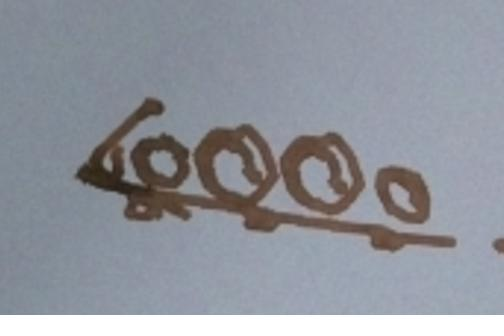

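Call:
move --pt "0 0 0 0 0 0 1 0 0.0018 0.0269 0 0.0469 0.1399 -0.95" --pt "0 0 0 0 0 0 1 0 0.0018 0.0449 0 0.0275 0.1577 -0.95" --pt "0 0 0 0 0 0 1 0 0.0018 0.0830 0 0.0275 0.1577 -0.95" --speed '[0.8,0.3,0.3]' --blend '[0.005,0.005,0]'

Call:
move --pt "0 0 0 0 0 0 1 0 -0.0071 -0.0222 0 -0.0107 -0.0052 -0.95" --pt "0 0 0 0 0 0 1 0 -0.0071 -0.0007 0 0.0124 -0.0052 -0.95" --pt "0 0 0 0 0 0 1 0 -0.0151 0.0055 0 0.0208 -0.0052 -0.95" --pt "0 0 0 0 0 0 1 0 0.0035 0.0086 0 0.0251 -0.0052 -0.95" --pt "0 0 0 0 0 0 1 0 0.0035 -0.0129 0 0.0020 -0.0052 -0.95" --pt "0 0 0 0 0 0 1 0 0.0115 -0.0190 0 -0.0064 -0.0052 -0.95" --pt "0 0 0 0 0 0 1 0 -0.0030 -0.0190 0 -0.0064 -0.0052 -0.95" --pt "0 0 0 0 0 0 1 0 -0.0071 -0.0289 0 -0.0202 -0.0064 -0.95" --pt "0 0 0 0 0 0 1 0 -0.0071 -0.0074 0 0.0029 -0.0064 -0.95" --pt "0 0 0 0 0 0 1 0 -0.0151 -0.0012 0 0.0113 -0.0077 -0.95" --pt "0 0 0 0 0 0 1 0 0.0035 0.0019 0 0.0156 -0.0077 -0.95" --pt "0 0 0 0 0 0 1 0 0.0035 -0.0196 0 -0.0075 -0.0077 -0.95" --pt "0 0 0 0 0 0 1 0 0.0115 -0.0257 0 -0.0159 -0.0077 -0.95" --pt "0 0 0 0 0 0 1 0 -0.0030 -0.0257 0 -0.0159 -0.0077 -0.95" --speed '[0.17,0.8,0.15,0.45,0.8,0.15,1.5,0.07,0.8,0.15,0.45,0.8,0.15,1.5]' --blend '[0.002,0.002,0.002,0.002,0.002,0.002,0.002,0.002,0.002,0.002,0.002,0.002,0.002,0]'

Call:
move --pt "0 0 0 0 0 0 1 0 -0.0041 -0.0099 0 -0.0138 -0.0012 -0.95" --pt "0 0 0 0 0 0 1 0 -0.0041 0.0116 0 0.0093 -0.0012 -0.95" --pt "0 0 0 0 0 0 1 0 -0.0121 0.0177 0 0.0177 -0.0025 -0.95" --pt "0 0 0 0 0 0 1 0 0.0065 0.0209 0 0.0221 -0.0025 -0.95" --pt "0 0 0 0 0 0 1 0 0.0065 -0.0006 0 -0.0011 -0.0025 -0.95" --pt "0 0 0 0 0 0 1 0 0.0145 -0.0067 0 -0.0095 -0.0025 -0.95" --pt "0 0 0 0 0 0 1 0 0 -0.0067 0 -0.0095 -0.0025 -0.95" --pt "0 0 0 0 0 0 1 0 -0.0041 -0.0166 0 -0.0233 -0.0037 -0.95" --pt "0 0 0 0 0 0 1 0 -0.0041 0.0049 0 -0.0002 -0.0037 -0.95" --pt "0 0 0 0 0 0 1 0 -0.0121 0.0110 0 0.0082 -0.0050 -0.95" --pt "0 0 0 0 0 0 1 0 0.0065 0.0142 0 0.0126 -0.0050 -0.95" --pt "0 0 0 0 0 0 1 0 0.0065 -0.0073 0 -0.0106 -0.0050 -0.95" --pt "0 0 0 0 0 0 1 0 0.0145 -0.0134 0 -0.0190 -0.0050 -0.95" --pt "0 0 0 0 0 0 1 0 0 -0.0134 0 -0.0190 -0.0050 -0.95" --speed '[0.07,0.8,0.15,0.45,0.8,0.15,1.5,0.07,0.8,0.15,0.45,0.8,0.15,1.5]' --blend '[0.002,0.002,0.002,0.002,0.002,0.002,0.002,0.002,0.002,0.002,0.002,0.002,0.002,0]'

Call:
move --pt "0 0 0 0 0 0 1 0 0 -0.05 0 0 0 -0.95" --pt "0 0 0 0 0 0 1 0 0 -0.05 0 0 -0.16 -0.95" --speed '[0.6,1.0]' --blend '[0.03,0]' --cameras '["cam_above"]'

Call:
zoom_image --camera "cam_above" --region '[200, 300, 320, 375]'

Scene clock: 240.13 s.
left_arm: end_effector_position=(+0.3943, +0.3350, +0.1104) grip_measured=+1.000 grip_effort_nm=0.00 end_effector_quat_wxyz=(+0.619, -0.015, +0.785, -0.003) | right_arm: end_effector_position=(+0.3103, +0.1321, +0.0922) grip_measured=-0.781 grip_effort_nm=-1.03 end_effector_quat_wxyz=(+0.571, -0.355, +0.672, +0.309)
Joint positions: left_arm=[1.014 -0.037 1.582 -0.053 0.332 -0.05 0.094] | right_arm=[1.026 0.009 2.178 -0.004 0.995 0.994 0.01]
Joint torques (N m): left_arm=[1.67 0.05 -6.64 -0.06 5.37 0.06] | right_arm=[1.68 0.06 -8.01 0.04 4.22 0.5]
Heat: left arm: 43 °C; right arm: 42 °C.
Joint targets: left_arm=[1.021 -0.037 1.573 -0.053 0.341 -0.050] | right_arm=[1.029 0.015 2.185 0.000 0.987 1.000]
move: done

Scene clock: 245.87 s.
left_arm: end_effector_position=(+0.3943, +0.3350, +0.1104) grip_measured=+1.000 grip_effort_nm=0.00 end_effector_quat_wxyz=(+0.619, -0.015, +0.785, -0.003) | right_arm: end_effector_position=(+0.3091, +0.1247, +0.0921) grip_measured=-0.781 grip_effort_nm=-1.03 end_effector_quat_wxyz=(+0.573, -0.358, +0.672, +0.303)
Joint positions: left_arm=[1.014 -0.037 1.582 -0.053 0.332 -0.05 0.094] | right_arm=[1.035 -0.003 2.16 -0.004 0.964 0.988 0.01]
Joint torques (N m): left_arm=[1.67 0.05 -6.46 -0.05 5.19 -0.05] | right_arm=[1.6 -0.1 -10.74 0.04 3.77 -0.49]
Heat: left arm: 43 °C; right arm: 42 °C.
Joint targets: left_arm=[1.021 -0.037 1.573 -0.053 0.341 -0.050] | right_arm=[1.029 -0.011 2.128 0.000 0.952 0.983]
move: done

Scene clock: 251.73 s.
left_arm: end_effector_position=(+0.3943, +0.3350, +0.1104) grip_measured=+1.000 grip_effort_nm=0.00 end_effector_quat_wxyz=(+0.619, -0.015, +0.785, -0.003) | right_arm: end_effector_position=(+0.3086, +0.1132, +0.0914) grip_measured=-0.781 grip_effort_nm=-1.03 end_effector_quat_wxyz=(+0.570, -0.356, +0.678, +0.298)
Joint positions: left_arm=[1.014 -0.037 1.582 -0.053 0.332 -0.05 0.094] | right_arm=[1.035 -0.003 2.13 -0.004 0.921 0.977 0.01]
Joint torques (N m): left_arm=[1.68 0.05 -6.5 -0.02 5.18 -0.1] | right_arm=[1.61 -0.07 -10.5 0.03 3.73 -0.47]
Heat: left arm: 43 °C; right arm: 42 °C.
Joint targets: left_arm=[1.021 -0.037 1.573 -0.053 0.341 -0.050] | right_arm=[1.029 -0.010 2.098 0.000 0.909 0.972]
move: done

Scene clock: 253.13 s.
left_arm: end_effector_position=(+0.3943, +0.3350, +0.1104) grip_measured=+1.000 grip_effort_nm=0.00 end_effector_quat_wxyz=(+0.619, -0.015, +0.785, -0.003) | right_arm: end_effector_position=(+0.4477, -0.0319, +0.1466) grip_measured=-0.781 grip_effort_nm=-1.03 end_effector_quat_wxyz=(+0.650, -0.215, +0.703, +0.195)
Joint positions: left_arm=[1.014 -0.037 1.582 -0.053 0.332 -0.05 0.094] | right_arm=[1.019 -0.006 2.009 0.007 0.91 0.612 0.01]
Joint torques (N m): left_arm=[1.67 0.02 -6.49 -0.02 5.35 -0.03] | right_arm=[1.75 -0.05 -9.36 -0.07 5.19 0.29]
Heat: left arm: 43 °C; right arm: 42 °C.
Joint targets: left_arm=[1.021 -0.037 1.573 -0.053 0.341 -0.050] | right_arm=[1.029 -0.010 1.986 0.000 0.909 0.615]
move: done

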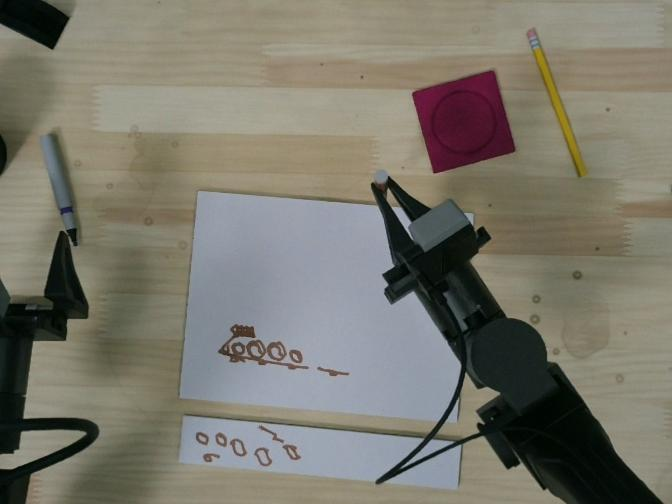

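Scaled by 4.200 from the camera's image (finer frame: 960x720).

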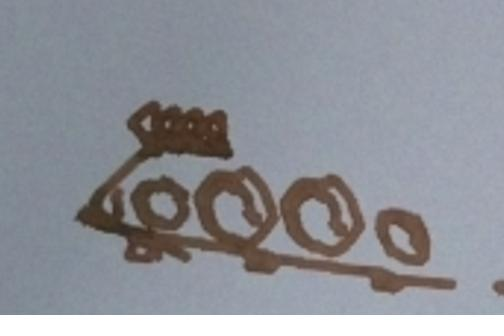

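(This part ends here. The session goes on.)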